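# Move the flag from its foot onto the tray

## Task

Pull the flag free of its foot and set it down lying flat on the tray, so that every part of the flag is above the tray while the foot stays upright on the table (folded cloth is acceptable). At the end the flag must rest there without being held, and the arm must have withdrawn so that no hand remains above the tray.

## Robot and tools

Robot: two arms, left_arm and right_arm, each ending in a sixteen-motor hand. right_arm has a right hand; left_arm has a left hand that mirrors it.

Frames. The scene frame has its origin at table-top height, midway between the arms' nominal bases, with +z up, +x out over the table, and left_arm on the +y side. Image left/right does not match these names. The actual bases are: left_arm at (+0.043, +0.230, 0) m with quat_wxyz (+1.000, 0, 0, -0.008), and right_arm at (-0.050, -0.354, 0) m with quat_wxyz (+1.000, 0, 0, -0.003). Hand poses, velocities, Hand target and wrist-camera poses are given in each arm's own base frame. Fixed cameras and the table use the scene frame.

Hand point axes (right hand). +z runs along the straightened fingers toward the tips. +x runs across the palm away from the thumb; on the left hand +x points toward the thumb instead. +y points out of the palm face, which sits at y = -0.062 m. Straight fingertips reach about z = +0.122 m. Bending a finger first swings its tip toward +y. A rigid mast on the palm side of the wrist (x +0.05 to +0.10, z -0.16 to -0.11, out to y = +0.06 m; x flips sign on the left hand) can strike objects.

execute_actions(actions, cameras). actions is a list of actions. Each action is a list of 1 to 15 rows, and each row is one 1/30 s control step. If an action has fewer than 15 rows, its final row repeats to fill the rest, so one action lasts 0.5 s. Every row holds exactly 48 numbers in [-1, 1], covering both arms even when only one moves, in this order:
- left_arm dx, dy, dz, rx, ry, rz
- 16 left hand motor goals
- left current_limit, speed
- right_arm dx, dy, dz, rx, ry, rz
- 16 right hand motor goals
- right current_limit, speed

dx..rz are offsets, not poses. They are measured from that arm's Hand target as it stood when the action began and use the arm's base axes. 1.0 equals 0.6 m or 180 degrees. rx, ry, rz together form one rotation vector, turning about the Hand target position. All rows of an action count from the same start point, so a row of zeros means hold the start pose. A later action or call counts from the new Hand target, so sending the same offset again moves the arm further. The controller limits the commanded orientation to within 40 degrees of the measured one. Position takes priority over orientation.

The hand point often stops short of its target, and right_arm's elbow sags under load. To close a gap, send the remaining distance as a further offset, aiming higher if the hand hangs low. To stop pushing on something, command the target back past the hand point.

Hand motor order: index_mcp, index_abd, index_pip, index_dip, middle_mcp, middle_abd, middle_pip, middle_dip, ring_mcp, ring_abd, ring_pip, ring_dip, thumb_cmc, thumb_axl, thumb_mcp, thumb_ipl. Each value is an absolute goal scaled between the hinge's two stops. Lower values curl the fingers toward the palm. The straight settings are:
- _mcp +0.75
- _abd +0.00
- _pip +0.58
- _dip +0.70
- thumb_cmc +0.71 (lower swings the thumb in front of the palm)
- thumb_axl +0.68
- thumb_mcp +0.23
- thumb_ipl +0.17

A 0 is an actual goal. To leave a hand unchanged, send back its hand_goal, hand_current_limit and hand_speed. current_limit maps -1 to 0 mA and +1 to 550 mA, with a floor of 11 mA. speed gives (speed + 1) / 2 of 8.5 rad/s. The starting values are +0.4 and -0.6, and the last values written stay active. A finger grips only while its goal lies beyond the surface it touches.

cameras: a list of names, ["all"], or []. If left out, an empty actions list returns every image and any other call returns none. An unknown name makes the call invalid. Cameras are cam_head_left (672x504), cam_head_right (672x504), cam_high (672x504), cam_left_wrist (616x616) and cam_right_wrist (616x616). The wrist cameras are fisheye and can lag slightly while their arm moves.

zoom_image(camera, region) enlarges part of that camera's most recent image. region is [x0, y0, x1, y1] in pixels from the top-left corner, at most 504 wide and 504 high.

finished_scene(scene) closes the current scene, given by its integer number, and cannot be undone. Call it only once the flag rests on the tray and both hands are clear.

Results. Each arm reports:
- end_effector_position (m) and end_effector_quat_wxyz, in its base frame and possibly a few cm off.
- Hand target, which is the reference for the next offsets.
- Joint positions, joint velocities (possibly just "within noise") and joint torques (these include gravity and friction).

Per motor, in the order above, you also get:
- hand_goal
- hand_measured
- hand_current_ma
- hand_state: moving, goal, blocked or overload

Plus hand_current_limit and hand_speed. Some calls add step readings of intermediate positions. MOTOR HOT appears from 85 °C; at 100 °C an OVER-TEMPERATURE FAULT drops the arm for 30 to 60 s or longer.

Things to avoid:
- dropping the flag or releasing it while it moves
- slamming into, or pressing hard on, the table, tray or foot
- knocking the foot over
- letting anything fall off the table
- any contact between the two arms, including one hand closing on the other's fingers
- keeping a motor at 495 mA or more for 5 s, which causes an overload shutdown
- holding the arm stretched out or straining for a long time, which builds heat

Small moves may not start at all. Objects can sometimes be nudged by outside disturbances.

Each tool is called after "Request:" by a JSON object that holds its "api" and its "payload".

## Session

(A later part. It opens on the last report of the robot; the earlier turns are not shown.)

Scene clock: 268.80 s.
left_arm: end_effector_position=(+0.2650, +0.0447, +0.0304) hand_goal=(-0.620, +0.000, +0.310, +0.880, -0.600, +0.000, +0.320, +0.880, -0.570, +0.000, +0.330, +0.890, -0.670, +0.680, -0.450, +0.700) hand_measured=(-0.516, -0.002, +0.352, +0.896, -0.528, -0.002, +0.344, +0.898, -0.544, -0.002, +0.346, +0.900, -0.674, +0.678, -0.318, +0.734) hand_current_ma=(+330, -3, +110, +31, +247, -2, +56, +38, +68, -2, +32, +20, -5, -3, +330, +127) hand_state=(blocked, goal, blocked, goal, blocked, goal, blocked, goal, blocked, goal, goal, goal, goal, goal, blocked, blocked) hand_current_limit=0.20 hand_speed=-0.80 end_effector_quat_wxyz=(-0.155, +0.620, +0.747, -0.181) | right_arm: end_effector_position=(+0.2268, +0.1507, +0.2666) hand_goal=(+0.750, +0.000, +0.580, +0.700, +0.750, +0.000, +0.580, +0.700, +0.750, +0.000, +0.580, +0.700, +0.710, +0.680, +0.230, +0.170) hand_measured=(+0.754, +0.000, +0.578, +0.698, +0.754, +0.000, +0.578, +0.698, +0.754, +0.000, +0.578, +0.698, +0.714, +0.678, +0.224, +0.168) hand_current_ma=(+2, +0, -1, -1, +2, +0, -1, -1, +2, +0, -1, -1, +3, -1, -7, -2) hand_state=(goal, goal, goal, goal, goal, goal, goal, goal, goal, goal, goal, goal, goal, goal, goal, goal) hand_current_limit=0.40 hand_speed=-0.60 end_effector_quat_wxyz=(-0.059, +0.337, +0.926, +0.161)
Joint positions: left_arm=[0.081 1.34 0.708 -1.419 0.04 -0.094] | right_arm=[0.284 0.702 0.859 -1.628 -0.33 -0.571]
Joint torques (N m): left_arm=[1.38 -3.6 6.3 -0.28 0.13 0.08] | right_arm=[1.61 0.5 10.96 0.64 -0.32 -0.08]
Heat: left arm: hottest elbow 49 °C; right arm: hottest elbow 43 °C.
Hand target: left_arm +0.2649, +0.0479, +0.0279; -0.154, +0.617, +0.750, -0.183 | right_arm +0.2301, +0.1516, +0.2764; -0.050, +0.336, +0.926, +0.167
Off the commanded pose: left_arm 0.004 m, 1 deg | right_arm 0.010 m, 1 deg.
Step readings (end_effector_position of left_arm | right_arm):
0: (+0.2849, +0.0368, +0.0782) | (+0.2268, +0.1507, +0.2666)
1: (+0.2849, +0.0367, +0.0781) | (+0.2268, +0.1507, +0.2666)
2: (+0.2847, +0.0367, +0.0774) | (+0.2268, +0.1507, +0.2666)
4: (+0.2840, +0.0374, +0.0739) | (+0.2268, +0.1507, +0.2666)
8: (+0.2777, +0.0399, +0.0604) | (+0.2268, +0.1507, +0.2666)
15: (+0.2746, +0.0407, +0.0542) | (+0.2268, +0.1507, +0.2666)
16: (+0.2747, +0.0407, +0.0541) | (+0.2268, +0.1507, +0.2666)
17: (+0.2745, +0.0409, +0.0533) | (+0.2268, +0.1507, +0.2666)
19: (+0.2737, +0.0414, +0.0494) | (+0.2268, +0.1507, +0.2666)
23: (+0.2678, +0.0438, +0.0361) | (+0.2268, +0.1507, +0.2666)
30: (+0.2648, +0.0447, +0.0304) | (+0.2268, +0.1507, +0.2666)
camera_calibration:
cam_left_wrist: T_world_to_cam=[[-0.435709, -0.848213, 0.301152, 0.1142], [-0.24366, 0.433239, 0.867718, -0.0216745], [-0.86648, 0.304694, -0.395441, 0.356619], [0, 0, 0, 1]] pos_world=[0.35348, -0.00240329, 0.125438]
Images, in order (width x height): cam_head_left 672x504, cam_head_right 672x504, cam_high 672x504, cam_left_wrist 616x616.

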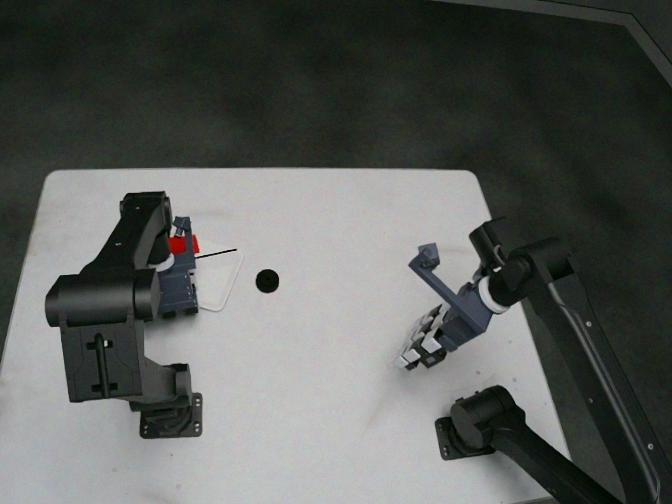

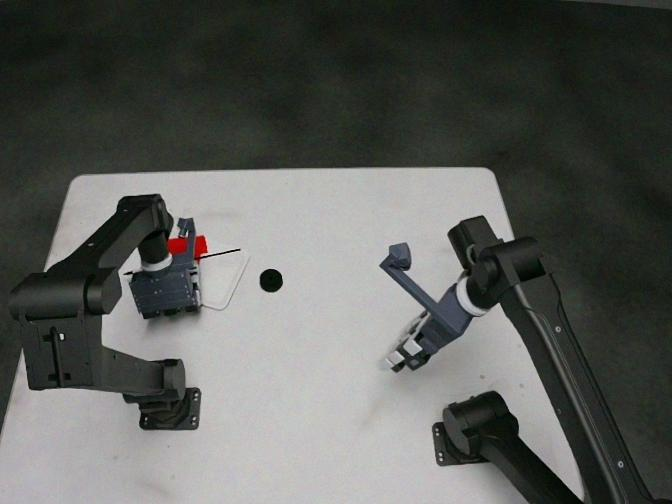

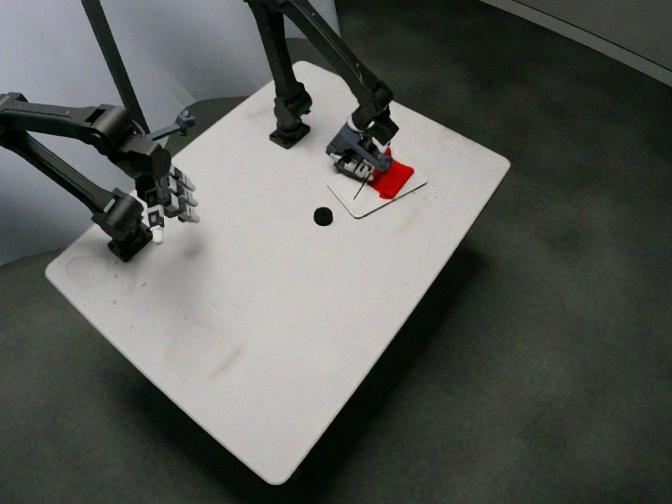

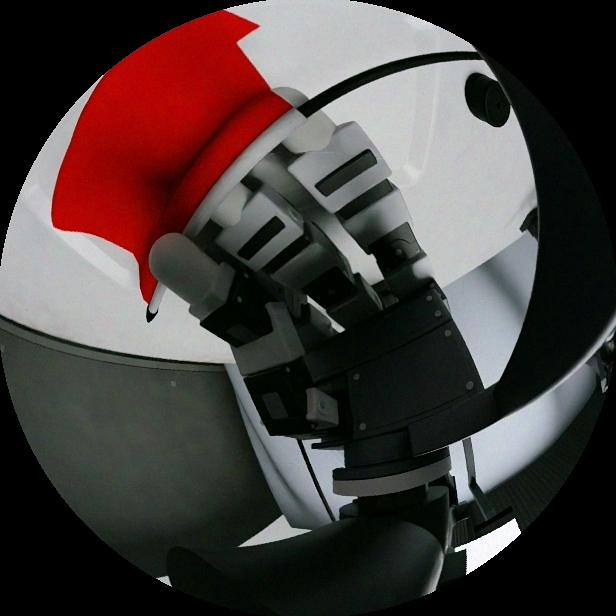

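Request:
{"api": "execute_actions", "payload": {"actions": [[[-0.0197,-0.0038,-0.0267,0,0,0,-0.62,0,0.31,0.88,-0.6,0,0.32,0.88,-0.57,0,0.33,0.89,-0.67,0.68,-0.45,0.7,0.2,-0.8,0,0,0,0,0,0,0.75,0,0.58,0.7,0.75,0,0.58,0.7,0.75,0,0.58,0.7,0.71,0.68,0.23,0.17,0.4,-0.6]]], "cameras": ["cam_head_left","cam_head_right","cam_high","cam_left_wrist"]}}

Request:
{"api": "zoom_image", "payload": {"camera": "cam_high", "region": [310, 110, 440, 230]}}

Request:
{"api": "zoom_image", "payload": {"camera": "cam_head_right", "region": [70, 150, 300, 330]}}

Scene clock: 279.77 s.
left_arm: end_effector_position=(+0.2601, +0.0440, +0.0197) hand_goal=(-0.620, +0.000, +0.310, +0.880, -0.600, +0.000, +0.320, +0.880, -0.570, +0.000, +0.330, +0.890, -0.670, +0.680, -0.450, +0.700) hand_measured=(-0.512, -0.006, +0.362, +0.898, -0.536, -0.002, +0.344, +0.896, -0.578, +0.002, +0.346, +0.900, -0.670, +0.678, -0.318, +0.736) hand_current_ma=(+330, -6, +145, +35, +207, -2, +55, +31, -15, +1, +32, +20, -1, -3, +330, +132) hand_state=(blocked, goal, blocked, goal, blocked, goal, blocked, goal, goal, goal, goal, goal, goal, goal, blocked, blocked) hand_current_limit=0.20 hand_speed=-0.80 end_effector_quat_wxyz=(-0.151, +0.621, +0.748, -0.178) | right_arm: end_effector_position=(+0.2268, +0.1507, +0.2666) hand_goal=(+0.750, +0.000, +0.580, +0.700, +0.750, +0.000, +0.580, +0.700, +0.750, +0.000, +0.580, +0.700, +0.710, +0.680, +0.230, +0.170) hand_measured=(+0.754, +0.000, +0.578, +0.698, +0.754, +0.000, +0.578, +0.698, +0.754, +0.000, +0.578, +0.698, +0.714, +0.678, +0.224, +0.168) hand_current_ma=(+2, +0, -1, -1, +2, +0, -1, -1, +2, +0, -1, -1, +3, -1, -7, -2) hand_state=(goal, goal, goal, goal, goal, goal, goal, goal, goal, goal, goal, goal, goal, goal, goal, goal) hand_current_limit=0.40 hand_speed=-0.60 end_effector_quat_wxyz=(-0.059, +0.337, +0.926, +0.161)
Joint positions: left_arm=[0.081 1.34 0.674 -1.374 0.042 -0.094] | right_arm=[0.284 0.702 0.859 -1.628 -0.33 -0.571]
Joint torques (N m): left_arm=[1.03 -3.43 4.63 -0.01 0.15 0.04] | right_arm=[1.61 0.5 10.95 0.62 -0.32 -0.08]
Heat: left arm: hottest elbow 48 °C; right arm: hottest elbow 43 °C.
Hand target: left_arm +0.2530, +0.0456, +0.0119; -0.154, +0.617, +0.750, -0.183 | right_arm +0.2301, +0.1516, +0.2764; -0.050, +0.336, +0.926, +0.167
Off the commanded pose: left_arm 0.011 m, 1 deg | right_arm 0.010 m, 1 deg.
Step readings (end_effector_position of left_arm | right_arm):
0: (+0.2650, +0.0447, +0.0304) | (+0.2268, +0.1507, +0.2666)
1: (+0.2650, +0.0447, +0.0302) | (+0.2268, +0.1507, +0.2666)
2: (+0.2651, +0.0447, +0.0293) | (+0.2268, +0.1507, +0.2666)
4: (+0.2639, +0.0445, +0.0253) | (+0.2268, +0.1507, +0.2666)
8: (+0.2590, +0.0439, +0.0202) | (+0.2268, +0.1507, +0.2666)
15: (+0.2600, +0.0440, +0.0197) | (+0.2268, +0.1507, +0.2666)
camera_calibration:
cam_left_wrist: T_world_to_cam=[[-0.438302, -0.848358, 0.296952, 0.115404], [-0.253767, 0.433734, 0.864568, -0.0106246], [-0.862261, 0.303585, -0.405392, 0.34757], [0, 0, 0, 1]] pos_world=[0.347582, -0.00300498, 0.115818]
Images, in order (width x height): cam_head_left 672x504, cam_head_right 672x504, cam_high 672x504, cam_left_wrist 616x616.

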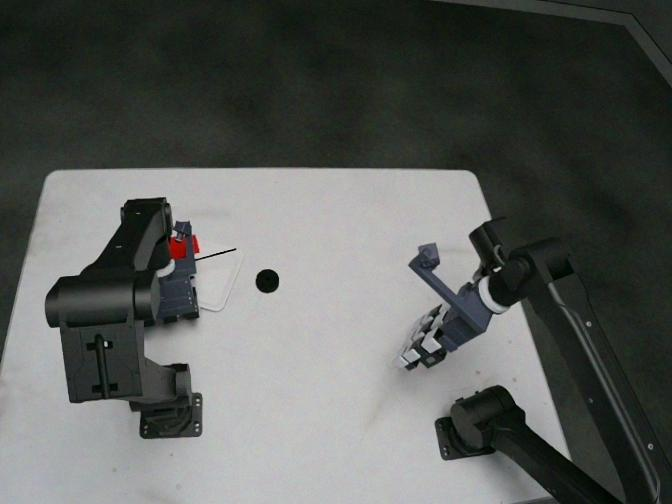

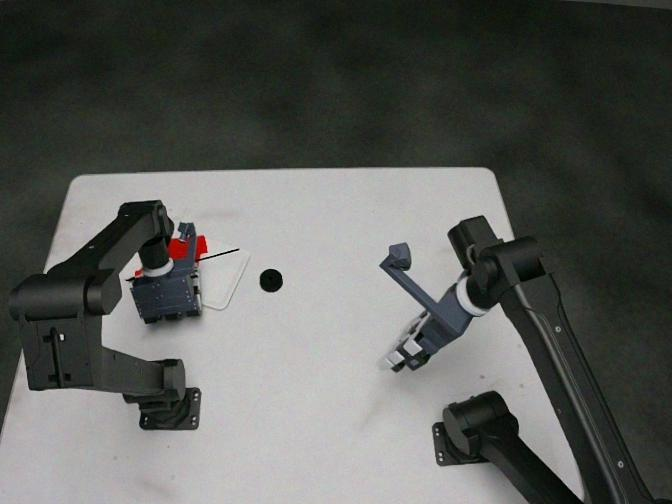

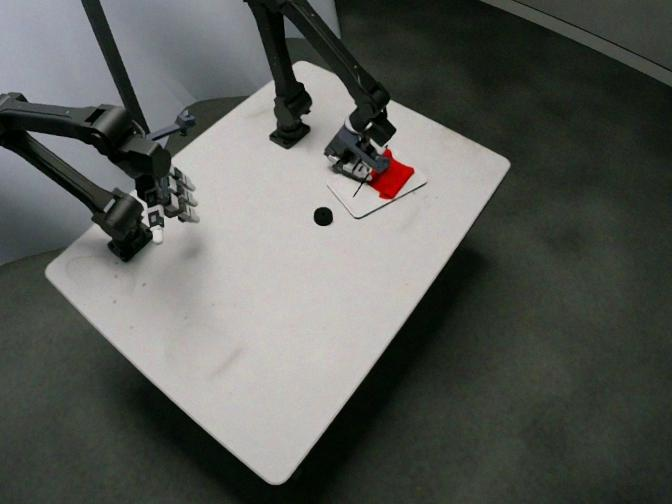

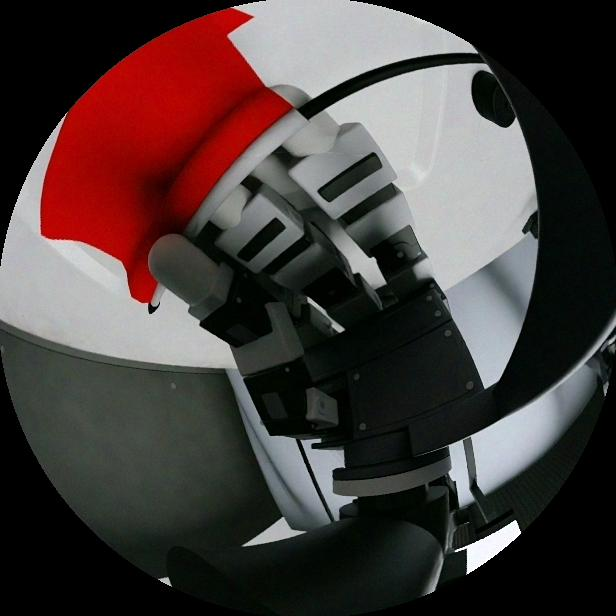

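Scaled by 3.877 from the camera's 672x504 image, which has a finer 960x720 frame.

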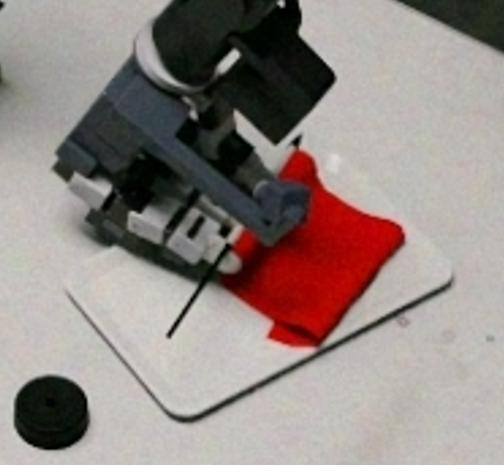

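Scaled by 2.191 from the camera's 672x504 image, which has a finer 960x720 frame.

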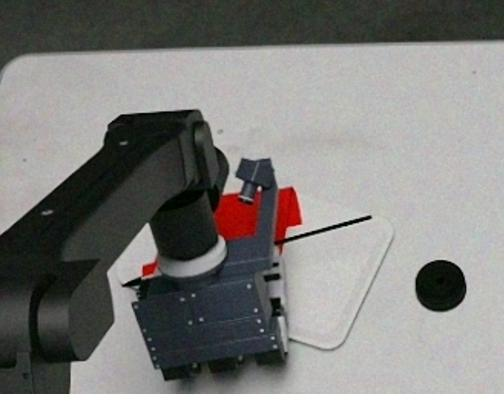

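Request:
{"api": "execute_actions", "payload": {"actions": [[[0,0,0.0067,0,0,0,-0.62,0,0.31,0.88,-0.6,0,0.32,0.88,-0.57,0,0.33,0.89,-0.67,0.68,-0.45,0.7,0.2,-0.8,0,0,0,0,0,0,0.75,0,0.58,0.7,0.75,0,0.58,0.7,0.75,0,0.58,0.7,0.71,0.68,0.23,0.17,0.4,-0.6]],[[0,0,0,0,0,0,-0.62,0,0.31,0.88,-0.6,0,0.32,0.88,-0.57,0,0.33,0.89,-0.67,0.68,-0.25,0.7,0.2,-0.95,0,0,0,0,0,0,0.75,0,0.58,0.7,0.75,0,0.58,0.7,0.75,0,0.58,0.7,0.71,0.68,0.23,0.17,0.4,-0.6]]], "cameras": ["cam_head_left","cam_head_right","cam_high","cam_left_wrist"]}}

Request:
{"api": "zoom_image", "payload": {"camera": "cam_high", "region": [310, 110, 440, 230]}}

Scene clock: 295.93 s.
left_arm: end_effector_position=(+0.2604, +0.0440, +0.0200) hand_goal=(-0.620, +0.000, +0.310, +0.880, -0.600, +0.000, +0.320, +0.880, -0.570, +0.000, +0.330, +0.890, -0.670, +0.680, -0.250, +0.700) hand_measured=(-0.554, -0.002, +0.346, +0.894, -0.562, -0.002, +0.336, +0.890, -0.580, +0.000, +0.344, +0.898, -0.670, +0.678, -0.240, +0.718) hand_current_ma=(+219, -2, +92, +27, +111, -2, +33, +17, -20, +0, +28, +12, +0, -3, +24, +53) hand_state=(blocked, goal, blocked, goal, blocked, goal, goal, goal, goal, goal, goal, goal, goal, goal, goal, goal) hand_current_limit=0.20 hand_speed=-0.95 end_effector_quat_wxyz=(-0.150, +0.621, +0.748, -0.177) | right_arm: end_effector_position=(+0.2268, +0.1507, +0.2666) hand_goal=(+0.750, +0.000, +0.580, +0.700, +0.750, +0.000, +0.580, +0.700, +0.750, +0.000, +0.580, +0.700, +0.710, +0.680, +0.230, +0.170) hand_measured=(+0.754, +0.000, +0.578, +0.698, +0.754, +0.000, +0.578, +0.698, +0.754, +0.000, +0.578, +0.698, +0.714, +0.678, +0.224, +0.168) hand_current_ma=(+2, +0, -1, -1, +2, +0, -1, -1, +2, +0, -1, -1, +3, -1, -7, -2) hand_state=(goal, goal, goal, goal, goal, goal, goal, goal, goal, goal, goal, goal, goal, goal, goal, goal) hand_current_limit=0.40 hand_speed=-0.60 end_effector_quat_wxyz=(-0.059, +0.337, +0.926, +0.161)
Joint positions: left_arm=[0.081 1.339 0.674 -1.374 0.042 -0.094] | right_arm=[0.284 0.702 0.859 -1.628 -0.33 -0.571]
Joint torques (N m): left_arm=[0.97 -3.84 5.09 -0.46 0.15 0.04] | right_arm=[1.61 0.44 10.96 0.64 -0.32 -0.08]
Heat: left arm: hottest elbow 45 °C; right arm: hottest elbow 44 °C.
Hand target: left_arm +0.2531, +0.0456, +0.0159; -0.154, +0.617, +0.750, -0.183 | right_arm +0.2301, +0.1516, +0.2764; -0.050, +0.336, +0.926, +0.167
Off the commanded pose: left_arm 0.008 m, 1 deg | right_arm 0.010 m, 1 deg.
Step readings (end_effector_position of left_arm | right_arm):
0: (+0.2602, +0.0440, +0.0196) | (+0.2268, +0.1507, +0.2666)
1: (+0.2602, +0.0440, +0.0196) | (+0.2268, +0.1507, +0.2666)
2: (+0.2602, +0.0440, +0.0196) | (+0.2268, +0.1507, +0.2666)
4: (+0.2603, +0.0440, +0.0198) | (+0.2268, +0.1507, +0.2666)
8: (+0.2604, +0.0440, +0.0200) | (+0.2268, +0.1507, +0.2666)
15: (+0.2604, +0.0440, +0.0200) | (+0.2268, +0.1507, +0.2666)
16: (+0.2604, +0.0440, +0.0200) | (+0.2268, +0.1507, +0.2666)
17: (+0.2604, +0.0440, +0.0200) | (+0.2268, +0.1507, +0.2666)
19: (+0.2604, +0.0440, +0.0200) | (+0.2268, +0.1507, +0.2666)
23: (+0.2604, +0.0440, +0.0200) | (+0.2268, +0.1507, +0.2666)
30: (+0.2604, +0.0440, +0.0200) | (+0.2268, +0.1507, +0.2666)
camera_calibration:
cam_left_wrist: T_world_to_cam=[[-0.438865, -0.848416, 0.295953, 0.115612], [-0.255401, 0.433562, 0.864173, -0.0104153], [-0.861492, 0.303668, -0.406961, 0.347774], [0, 0, 0, 1]] pos_world=[0.347682, -0.00300494, 0.116315]
Images, in order (width x height): cam_head_left 672x504, cam_head_right 672x504, cam_high 672x504, cam_left_wrist 616x616.

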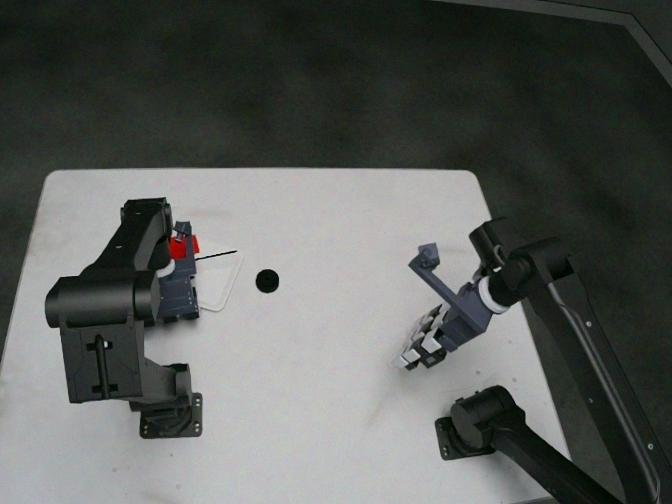

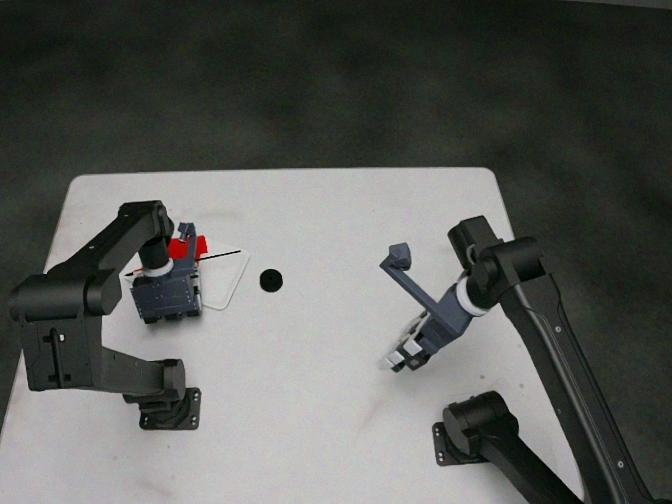

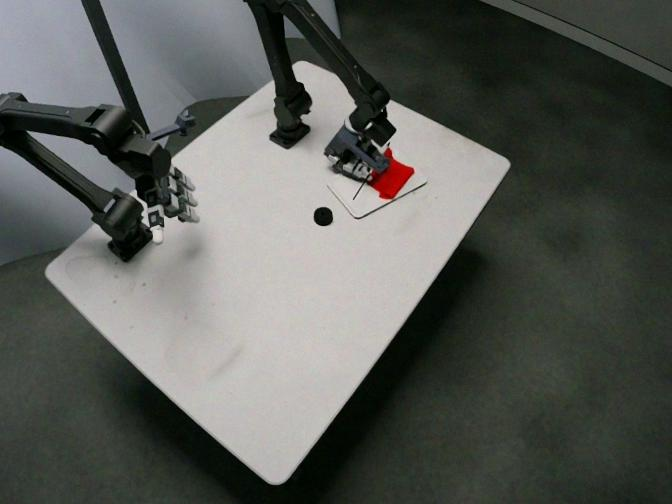

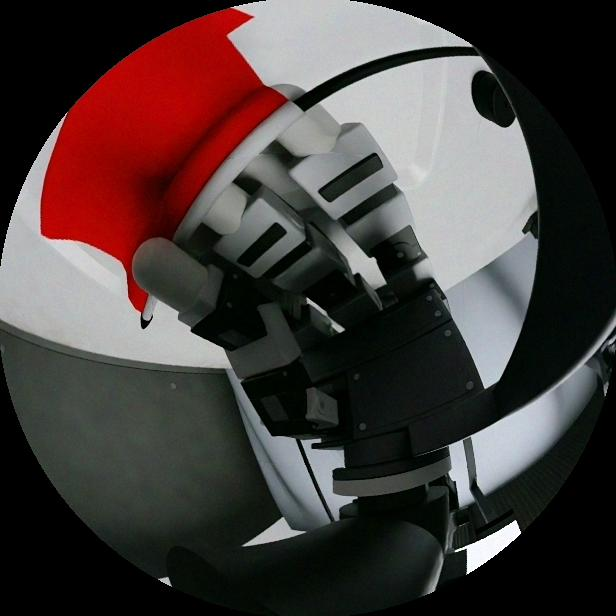

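Scaled by 3.877 from the camera's 672x504 image, which has a finer 960x720 frame.

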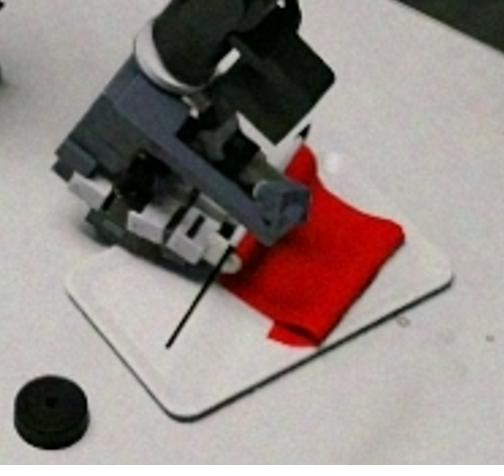

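Request:
{"api": "execute_actions", "payload": {"actions": [[[0,0,0,0,0,0,-0.62,0,0.31,0.88,-0.6,0,0.32,0.88,-0.57,0,0.33,0.89,-0.67,0.68,-0.1,0.65,0.2,-0.95,0,0,0,0,0,0,0.75,0,0.58,0.7,0.75,0,0.58,0.7,0.75,0,0.58,0.7,0.71,0.68,0.23,0.17,0.4,-0.6]]], "cameras": ["cam_head_left","cam_head_right","cam_high","cam_left_wrist"]}}

Request:
{"api": "zoom_image", "payload": {"camera": "cam_high", "region": [310, 110, 440, 230]}}

Scene clock: 300.50 s.
left_arm: end_effector_position=(+0.2604, +0.0440, +0.0200) hand_goal=(-0.620, +0.000, +0.310, +0.880, -0.600, +0.000, +0.320, +0.880, -0.570, +0.000, +0.330, +0.890, -0.670, +0.680, -0.100, +0.650) hand_measured=(-0.596, -0.002, +0.320, +0.884, -0.576, -0.002, +0.328, +0.884, -0.582, +0.000, +0.338, +0.894, -0.670, +0.678, -0.108, +0.650) hand_current_ma=(+57, -2, +16, +4, +56, -2, +12, +5, -24, +0, +13, +5, +0, -2, -16, +1) hand_state=(blocked, goal, goal, goal, blocked, goal, goal, goal, goal, goal, goal, goal, goal, goal, goal, goal) hand_current_limit=0.20 hand_speed=-0.95 end_effector_quat_wxyz=(-0.150, +0.621, +0.748, -0.177) | right_arm: end_effector_position=(+0.2268, +0.1507, +0.2666) hand_goal=(+0.750, +0.000, +0.580, +0.700, +0.750, +0.000, +0.580, +0.700, +0.750, +0.000, +0.580, +0.700, +0.710, +0.680, +0.230, +0.170) hand_measured=(+0.754, +0.000, +0.578, +0.698, +0.754, +0.000, +0.578, +0.698, +0.754, +0.000, +0.578, +0.698, +0.714, +0.678, +0.224, +0.168) hand_current_ma=(+2, +0, -1, -1, +2, +0, -1, -1, +2, +0, -1, -1, +3, -1, -7, -2) hand_state=(goal, goal, goal, goal, goal, goal, goal, goal, goal, goal, goal, goal, goal, goal, goal, goal) hand_current_limit=0.40 hand_speed=-0.60 end_effector_quat_wxyz=(-0.059, +0.337, +0.926, +0.161)
Joint positions: left_arm=[0.081 1.339 0.674 -1.374 0.042 -0.094] | right_arm=[0.284 0.702 0.859 -1.628 -0.33 -0.571]
Joint torques (N m): left_arm=[0.97 -3.96 5.09 -0.46 0.15 0.05] | right_arm=[1.61 0.44 10.95 0.64 -0.32 -0.08]
Heat: left arm: hottest elbow 45 °C; right arm: hottest elbow 44 °C.
Hand target: left_arm +0.2531, +0.0456, +0.0159; -0.154, +0.617, +0.750, -0.183 | right_arm +0.2301, +0.1516, +0.2764; -0.050, +0.336, +0.926, +0.167
Off the commanded pose: left_arm 0.009 m, 1 deg | right_arm 0.010 m, 1 deg.
Step readings (end_effector_position of left_arm | right_arm):
0: (+0.2604, +0.0440, +0.0200) | (+0.2268, +0.1507, +0.2666)
1: (+0.2604, +0.0440, +0.0200) | (+0.2268, +0.1507, +0.2666)
2: (+0.2604, +0.0440, +0.0200) | (+0.2268, +0.1507, +0.2666)
4: (+0.2604, +0.0440, +0.0200) | (+0.2268, +0.1507, +0.2666)
8: (+0.2604, +0.0440, +0.0200) | (+0.2268, +0.1507, +0.2666)
15: (+0.2604, +0.0440, +0.0200) | (+0.2268, +0.1507, +0.2666)
camera_calibration:
cam_left_wrist: T_world_to_cam=[[-0.438865, -0.848416, 0.295953, 0.115612], [-0.255401, 0.433562, 0.864173, -0.0104153], [-0.861492, 0.303668, -0.406961, 0.347774], [0, 0, 0, 1]] pos_world=[0.347682, -0.00300494, 0.116315]
Images, in order (width x height): cam_head_left 672x504, cam_head_right 672x504, cam_high 672x504, cam_left_wrist 616x616.

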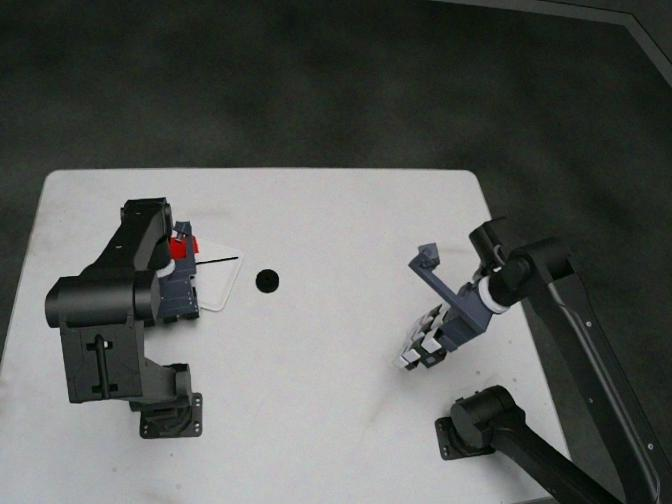

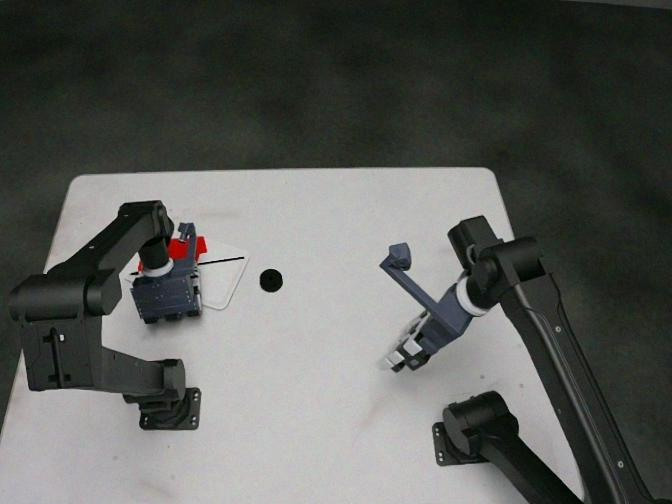

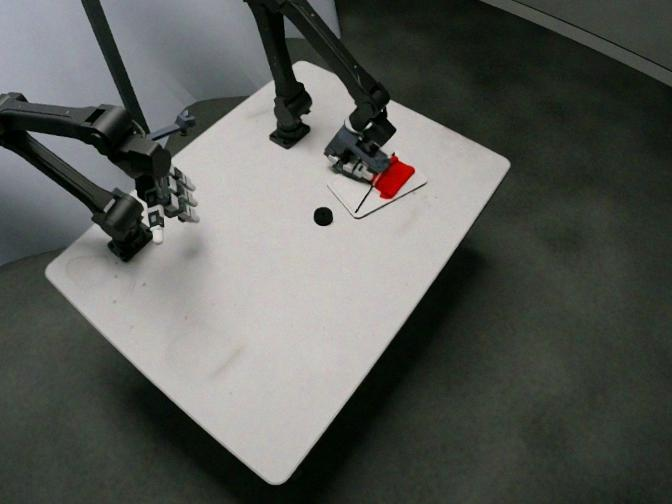

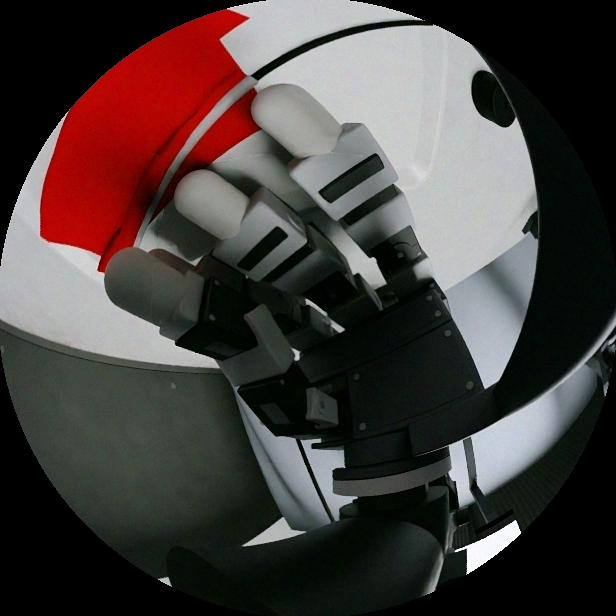

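Scaled by 3.877 from the camera's 672x504 image, which has a finer 960x720 frame.

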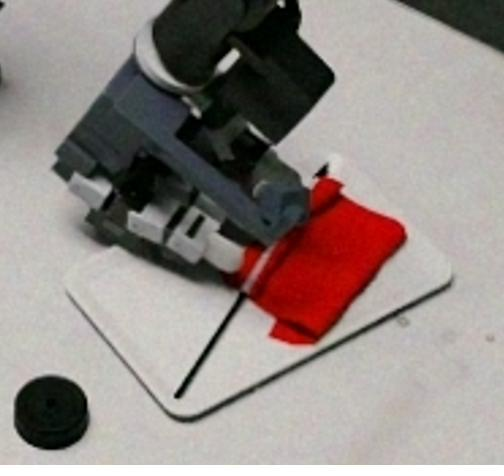

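Request:
{"api": "execute_actions", "payload": {"actions": [[[-0.04,-0.008,0.02,0,0,0,-0.62,0,0.31,0.88,-0.6,0,0.32,0.88,-0.57,0,0.33,0.89,-0.67,0.68,-0.1,0.65,0.2,-0.95,0,0,0,0,0,0,0.75,0,0.58,0.7,0.75,0,0.58,0.7,0.75,0,0.58,0.7,0.71,0.68,0.23,0.17,0.4,-0.6]],[[-0.05,-0.01,0.04,0,0,0,-0.62,0,0.31,0.88,-0.6,0,0.32,0.88,-0.57,0,0.33,0.89,-0.67,0.68,-0.1,0.65,0.2,-0.95,0,0,0,0,0,0,0.75,0,0.58,0.7,0.75,0,0.58,0.7,0.75,0,0.58,0.7,0.71,0.68,0.23,0.17,0.4,-0.6]]], "cameras": ["cam_head_left","cam_head_right","cam_high","cam_left_wrist"]}}

Request:
{"api": "zoom_image", "payload": {"camera": "cam_high", "region": [310, 110, 440, 230]}}

Scene clock: 308.97 s.
left_arm: end_effector_position=(+0.2016, +0.0374, +0.0505) hand_goal=(-0.620, +0.000, +0.310, +0.880, -0.600, +0.000, +0.320, +0.880, -0.570, +0.000, +0.330, +0.890, -0.670, +0.680, -0.100, +0.650) hand_measured=(-0.598, -0.002, +0.318, +0.884, -0.578, -0.002, +0.326, +0.884, -0.562, +0.000, +0.338, +0.894, -0.670, +0.678, -0.106, +0.650) hand_current_ma=(+53, -2, +15, +4, +52, -2, +11, +5, +12, +0, +12, +5, +0, -2, -15, +1) hand_state=(blocked, goal, goal, goal, blocked, goal, goal, goal, goal, goal, goal, goal, goal, goal, goal, goal) hand_current_limit=0.20 hand_speed=-0.95 end_effector_quat_wxyz=(-0.151, +0.615, +0.752, -0.183) | right_arm: end_effector_position=(+0.2268, +0.1507, +0.2666) hand_goal=(+0.750, +0.000, +0.580, +0.700, +0.750, +0.000, +0.580, +0.700, +0.750, +0.000, +0.580, +0.700, +0.710, +0.680, +0.230, +0.170) hand_measured=(+0.754, +0.000, +0.578, +0.698, +0.754, +0.000, +0.578, +0.698, +0.754, +0.000, +0.578, +0.698, +0.714, +0.678, +0.224, +0.168) hand_current_ma=(+2, +0, -1, -1, +2, +0, -1, -1, +2, +0, -1, -1, +3, -1, -7, -2) hand_state=(goal, goal, goal, goal, goal, goal, goal, goal, goal, goal, goal, goal, goal, goal, goal, goal) hand_current_limit=0.40 hand_speed=-0.60 end_effector_quat_wxyz=(-0.059, +0.337, +0.926, +0.161)
Joint positions: left_arm=[0.077 1.11 0.587 -1.525 0.054 -0.109] | right_arm=[0.284 0.702 0.859 -1.628 -0.33 -0.571]
Joint torques (N m): left_arm=[-0.67 -2.14 6.87 -0.88 0.19 -0.04] | right_arm=[1.61 0.44 10.93 0.64 -0.32 -0.08]
Heat: left arm: hottest elbow 44 °C; right arm: hottest elbow 44 °C.
Hand target: left_arm +0.1991, +0.0347, +0.0519; -0.154, +0.617, +0.750, -0.183 | right_arm +0.2301, +0.1516, +0.2764; -0.050, +0.336, +0.926, +0.167
Off the commanded pose: left_arm 0.004 m, 0 deg | right_arm 0.010 m, 1 deg.
Step readings (end_effector_position of left_arm | right_arm):
0: (+0.2604, +0.0440, +0.0200) | (+0.2268, +0.1507, +0.2666)
1: (+0.2598, +0.0439, +0.0199) | (+0.2268, +0.1507, +0.2666)
2: (+0.2574, +0.0435, +0.0201) | (+0.2268, +0.1507, +0.2666)
4: (+0.2528, +0.0428, +0.0213) | (+0.2268, +0.1507, +0.2666)
8: (+0.2361, +0.0414, +0.0236) | (+0.2268, +0.1507, +0.2666)
15: (+0.2325, +0.0410, +0.0258) | (+0.2268, +0.1507, +0.2666)
16: (+0.2322, +0.0410, +0.0260) | (+0.2268, +0.1507, +0.2666)
17: (+0.2300, +0.0407, +0.0270) | (+0.2268, +0.1507, +0.2666)
19: (+0.2227, +0.0399, +0.0316) | (+0.2268, +0.1507, +0.2666)
23: (+0.2080, +0.0386, +0.0440) | (+0.2268, +0.1507, +0.2666)
30: (+0.2026, +0.0376, +0.0503) | (+0.2268, +0.1507, +0.2666)
camera_calibration:
cam_left_wrist: T_world_to_cam=[[-0.423663, -0.853284, 0.304001, 0.0719911], [-0.252968, 0.43371, 0.864814, -0.0494125], [-0.86978, 0.289488, -0.3996, 0.313277], [0, 0, 0, 1]] pos_world=[0.290482, -0.00783034, 0.146033]
Images, in order (width x height): cam_head_left 672x504, cam_head_right 672x504, cam_high 672x504, cam_left_wrist 616x616.

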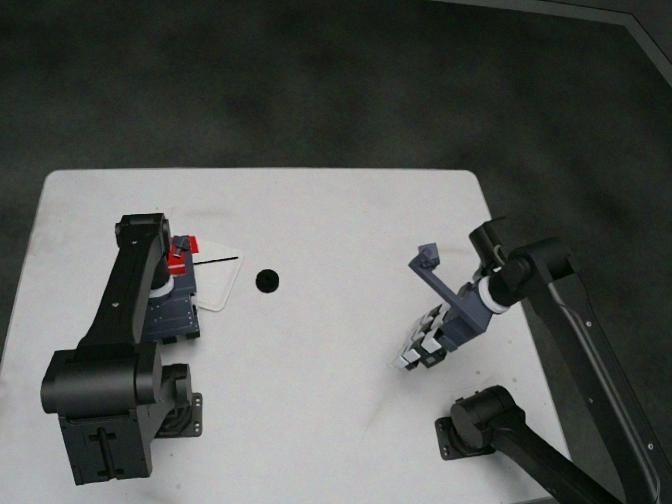

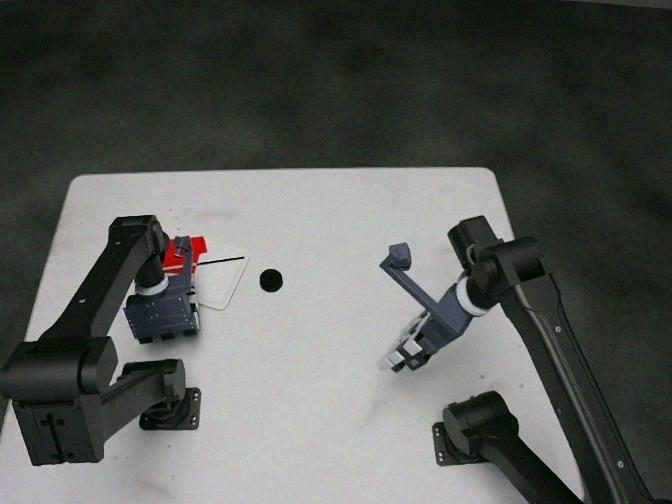

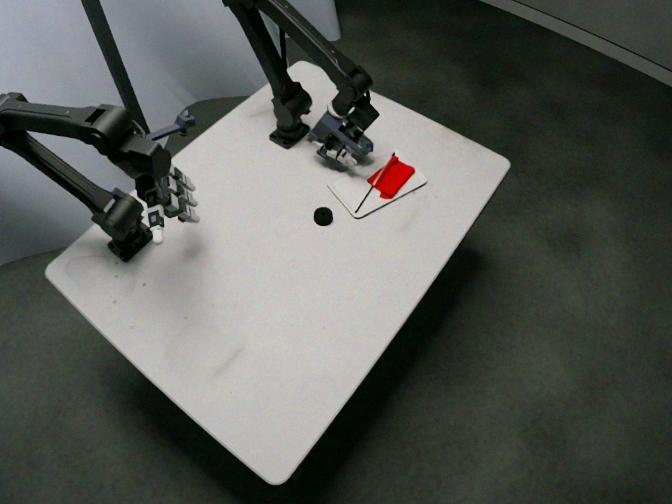

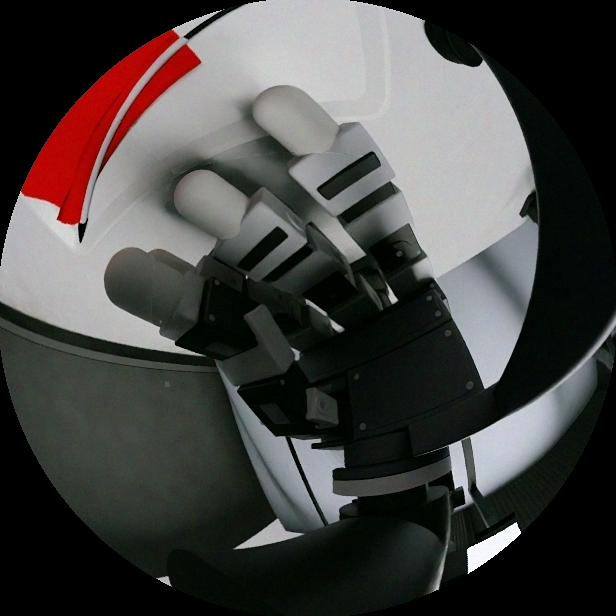

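Scaled by 3.877 from the camera's 672x504 image, which has a finer 960x720 frame.

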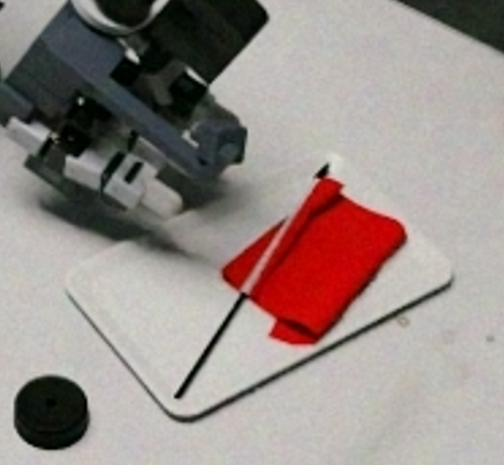

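Request:
{"api": "execute_actions", "payload": {"actions": [[[-0.015,0.02,0.05,0.0053,-0.0272,0,-0.62,0,0.31,0.88,-0.6,0,0.32,0.88,-0.57,0,0.33,0.89,-0.67,0.68,-0.1,0.65,0.2,-0.95,0,0,0,0,0,0,0.75,0,0.58,0.7,0.75,0,0.58,0.7,0.75,0,0.58,0.7,0.71,0.68,0.23,0.17,0.4,-0.6]],[[-0.01,0.035,0.05,0.0053,-0.0272,0,-0.62,0,0.31,0.88,-0.6,0,0.32,0.88,-0.57,0,0.33,0.89,-0.67,0.68,-0.1,0.65,0.2,-0.95,0,0,0,0,0,0,0.75,0,0.58,0.7,0.75,0,0.58,0.7,0.75,0,0.58,0.7,0.71,0.68,0.23,0.17,0.4,-0.6]],[[0,0.04,0.05,0.0053,-0.0272,0,-0.62,0,0.31,0.88,-0.6,0,0.32,0.88,-0.57,0,0.33,0.89,-0.67,0.68,-0.1,0.65,0.2,-0.95,0,0,0,0,0,0,0.75,0,0.58,0.7,0.75,0,0.58,0.7,0.75,0,0.58,0.7,0.71,0.68,0.23,0.17,0.4,-0.6]],[[0,0.045,0.04,0.0053,-0.0272,0,-0.62,0,0.31,0.88,-0.6,0,0.32,0.88,-0.57,0,0.33,0.89,-0.67,0.68,-0.1,0.65,0.2,-0.95,0,0,0,0,0,0,0.75,0,0.58,0.7,0.75,0,0.58,0.7,0.75,0,0.58,0.7,0.71,0.68,0.23,0.17,0.4,-0.6]]], "cameras": ["cam_head_left","cam_head_right","cam_high"]}}

Request:
{"api": "zoom_image", "payload": {"camera": "cam_high", "region": [310, 110, 440, 230]}}

Request:
{"api": "zoom_image", "payload": {"camera": "cam_head_right", "region": [90, 200, 290, 330]}}

Scene clock: 320.10 s.
left_arm: end_effector_position=(+0.1701, +0.1082, +0.1432) hand_goal=(-0.620, +0.000, +0.310, +0.880, -0.600, +0.000, +0.320, +0.880, -0.570, +0.000, +0.330, +0.890, -0.670, +0.680, -0.100, +0.650) hand_measured=(-0.598, -0.002, +0.318, +0.884, -0.578, -0.002, +0.326, +0.884, -0.562, +0.000, +0.338, +0.894, -0.670, +0.678, -0.106, +0.650) hand_current_ma=(+52, -2, +14, +4, +50, -2, +11, +5, +15, +0, +11, +5, +0, -2, -15, +1) hand_state=(blocked, goal, goal, goal, blocked, goal, goal, goal, goal, goal, goal, goal, goal, goal, goal, goal) hand_current_limit=0.20 hand_speed=-0.95 end_effector_quat_wxyz=(-0.056, +0.634, +0.768, -0.076) | right_arm: end_effector_position=(+0.2268, +0.1507, +0.2666) hand_goal=(+0.750, +0.000, +0.580, +0.700, +0.750, +0.000, +0.580, +0.700, +0.750, +0.000, +0.580, +0.700, +0.710, +0.680, +0.230, +0.170) hand_measured=(+0.754, +0.000, +0.578, +0.698, +0.754, +0.000, +0.578, +0.698, +0.754, +0.000, +0.578, +0.698, +0.714, +0.678, +0.224, +0.168) hand_current_ma=(+2, +0, -1, -1, +2, +0, -1, -1, +2, +0, -1, -1, +3, -1, -7, -2) hand_state=(goal, goal, goal, goal, goal, goal, goal, goal, goal, goal, goal, goal, goal, goal, goal, goal) hand_current_limit=0.40 hand_speed=-0.60 end_effector_quat_wxyz=(-0.059, +0.337, +0.926, +0.161)
Joint positions: left_arm=[0.564 0.71 0.641 -1.682 -0.059 0.369] | right_arm=[0.284 0.702 0.859 -1.628 -0.33 -0.571]
Joint torques (N m): left_arm=[1.44 1.96 13.42 0.25 0.26 0.15] | right_arm=[1.61 0.44 10.95 0.62 -0.32 -0.08]
Heat: left arm: hottest elbow 44 °C; right arm: hottest elbow 44 °C.
Hand target: left_arm +0.1841, +0.1188, +0.1659; -0.044, +0.633, +0.771, -0.051 | right_arm +0.2301, +0.1516, +0.2764; -0.050, +0.336, +0.926, +0.167
Off the commanded pose: left_arm 0.029 m, 3 deg | right_arm 0.010 m, 1 deg.
Step readings (end_effector_position of left_arm | right_arm):
0: (+0.2016, +0.0375, +0.0505) | (+0.2268, +0.1507, +0.2666)
1: (+0.2014, +0.0375, +0.0507) | (+0.2268, +0.1507, +0.2666)
2: (+0.2009, +0.0382, +0.0522) | (+0.2268, +0.1507, +0.2666)
4: (+0.1986, +0.0400, +0.0586) | (+0.2268, +0.1507, +0.2666)
8: (+0.1959, +0.0434, +0.0761) | (+0.2268, +0.1507, +0.2666)
15: (+0.1919, +0.0450, +0.0809) | (+0.2268, +0.1507, +0.2666)
16: (+0.1917, +0.0455, +0.0810) | (+0.2268, +0.1507, +0.2666)
17: (+0.1907, +0.0470, +0.0820) | (+0.2268, +0.1507, +0.2666)
19: (+0.1871, +0.0533, +0.0868) | (+0.2268, +0.1507, +0.2666)
23: (+0.1805, +0.0644, +0.0998) | (+0.2268, +0.1507, +0.2666)
30: (+0.1775, +0.0654, +0.1024) | (+0.2268, +0.1507, +0.2666)
31: (+0.1774, +0.0656, +0.1024) | (+0.2268, +0.1507, +0.2666)
32: (+0.1767, +0.0669, +0.1029) | (+0.2268, +0.1507, +0.2666)
34: (+0.1730, +0.0732, +0.1056) | (+0.2268, +0.1507, +0.2666)
38: (+0.1674, +0.0848, +0.1146) | (+0.2268, +0.1507, +0.2666)
45: (+0.1695, +0.0864, +0.1200) | (+0.2268, +0.1507, +0.2666)
46: (+0.1695, +0.0864, +0.1200) | (+0.2268, +0.1507, +0.2666)
47: (+0.1695, +0.0874, +0.1207) | (+0.2268, +0.1507, +0.2666)
49: (+0.1679, +0.0942, +0.1243) | (+0.2268, +0.1507, +0.2666)
53: (+0.1662, +0.1091, +0.1374) | (+0.2268, +0.1507, +0.2666)
60: (+0.1691, +0.1103, +0.1433) | (+0.2268, +0.1507, +0.2666)
Images, in order (width x height): cam_head_left 672x504, cam_head_right 672x504, cam_high 672x504.

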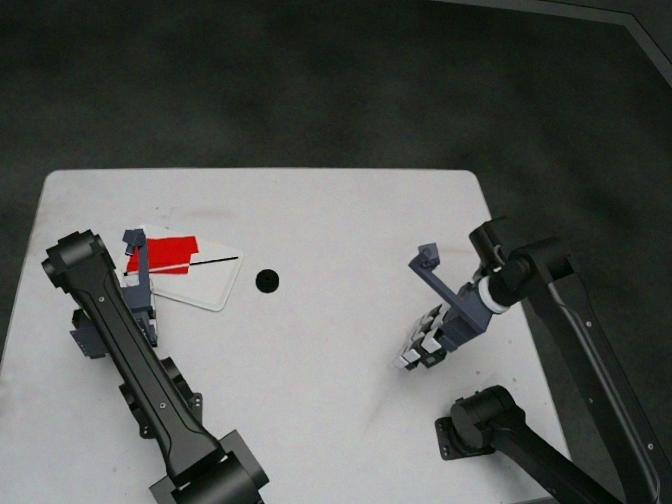

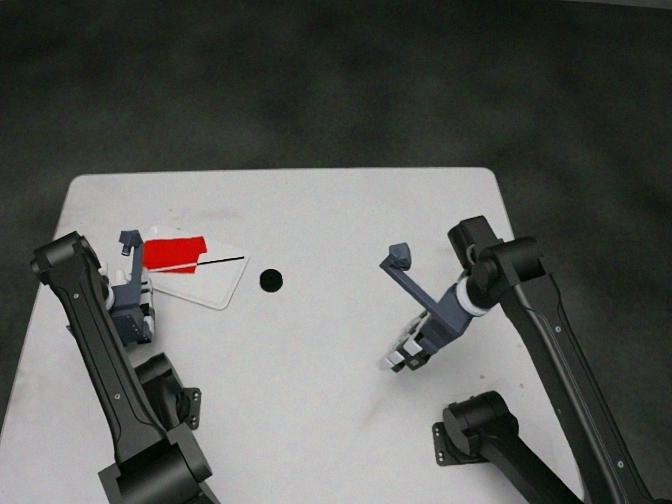

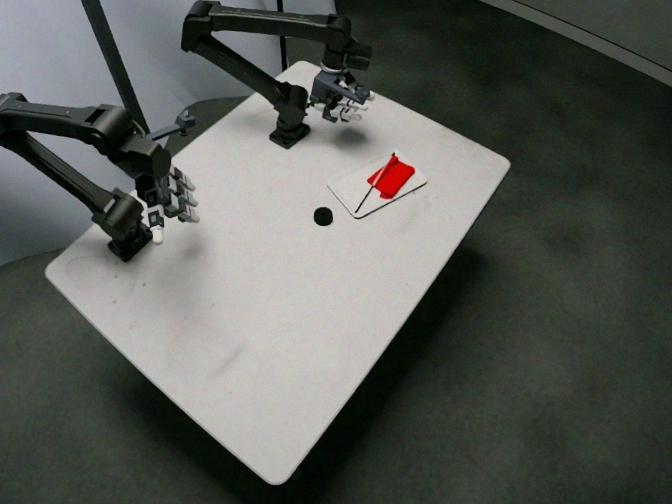

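Scaled by 3.877 from the camera's 672x504 image, which has a finer 960x720 frame.

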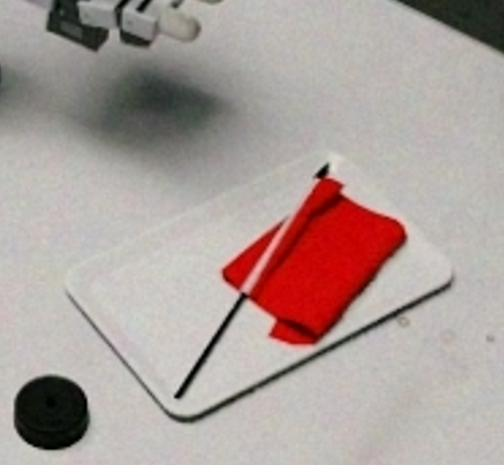

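Scaled by 2.520 from the camera's 672x504 image, which has a finer 960x720 frame.

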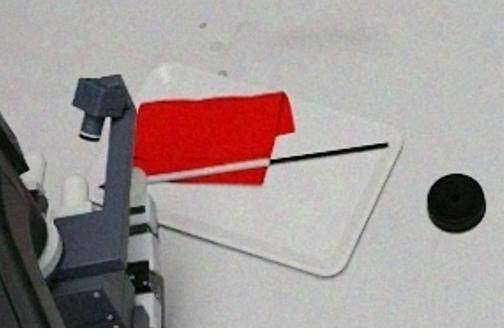

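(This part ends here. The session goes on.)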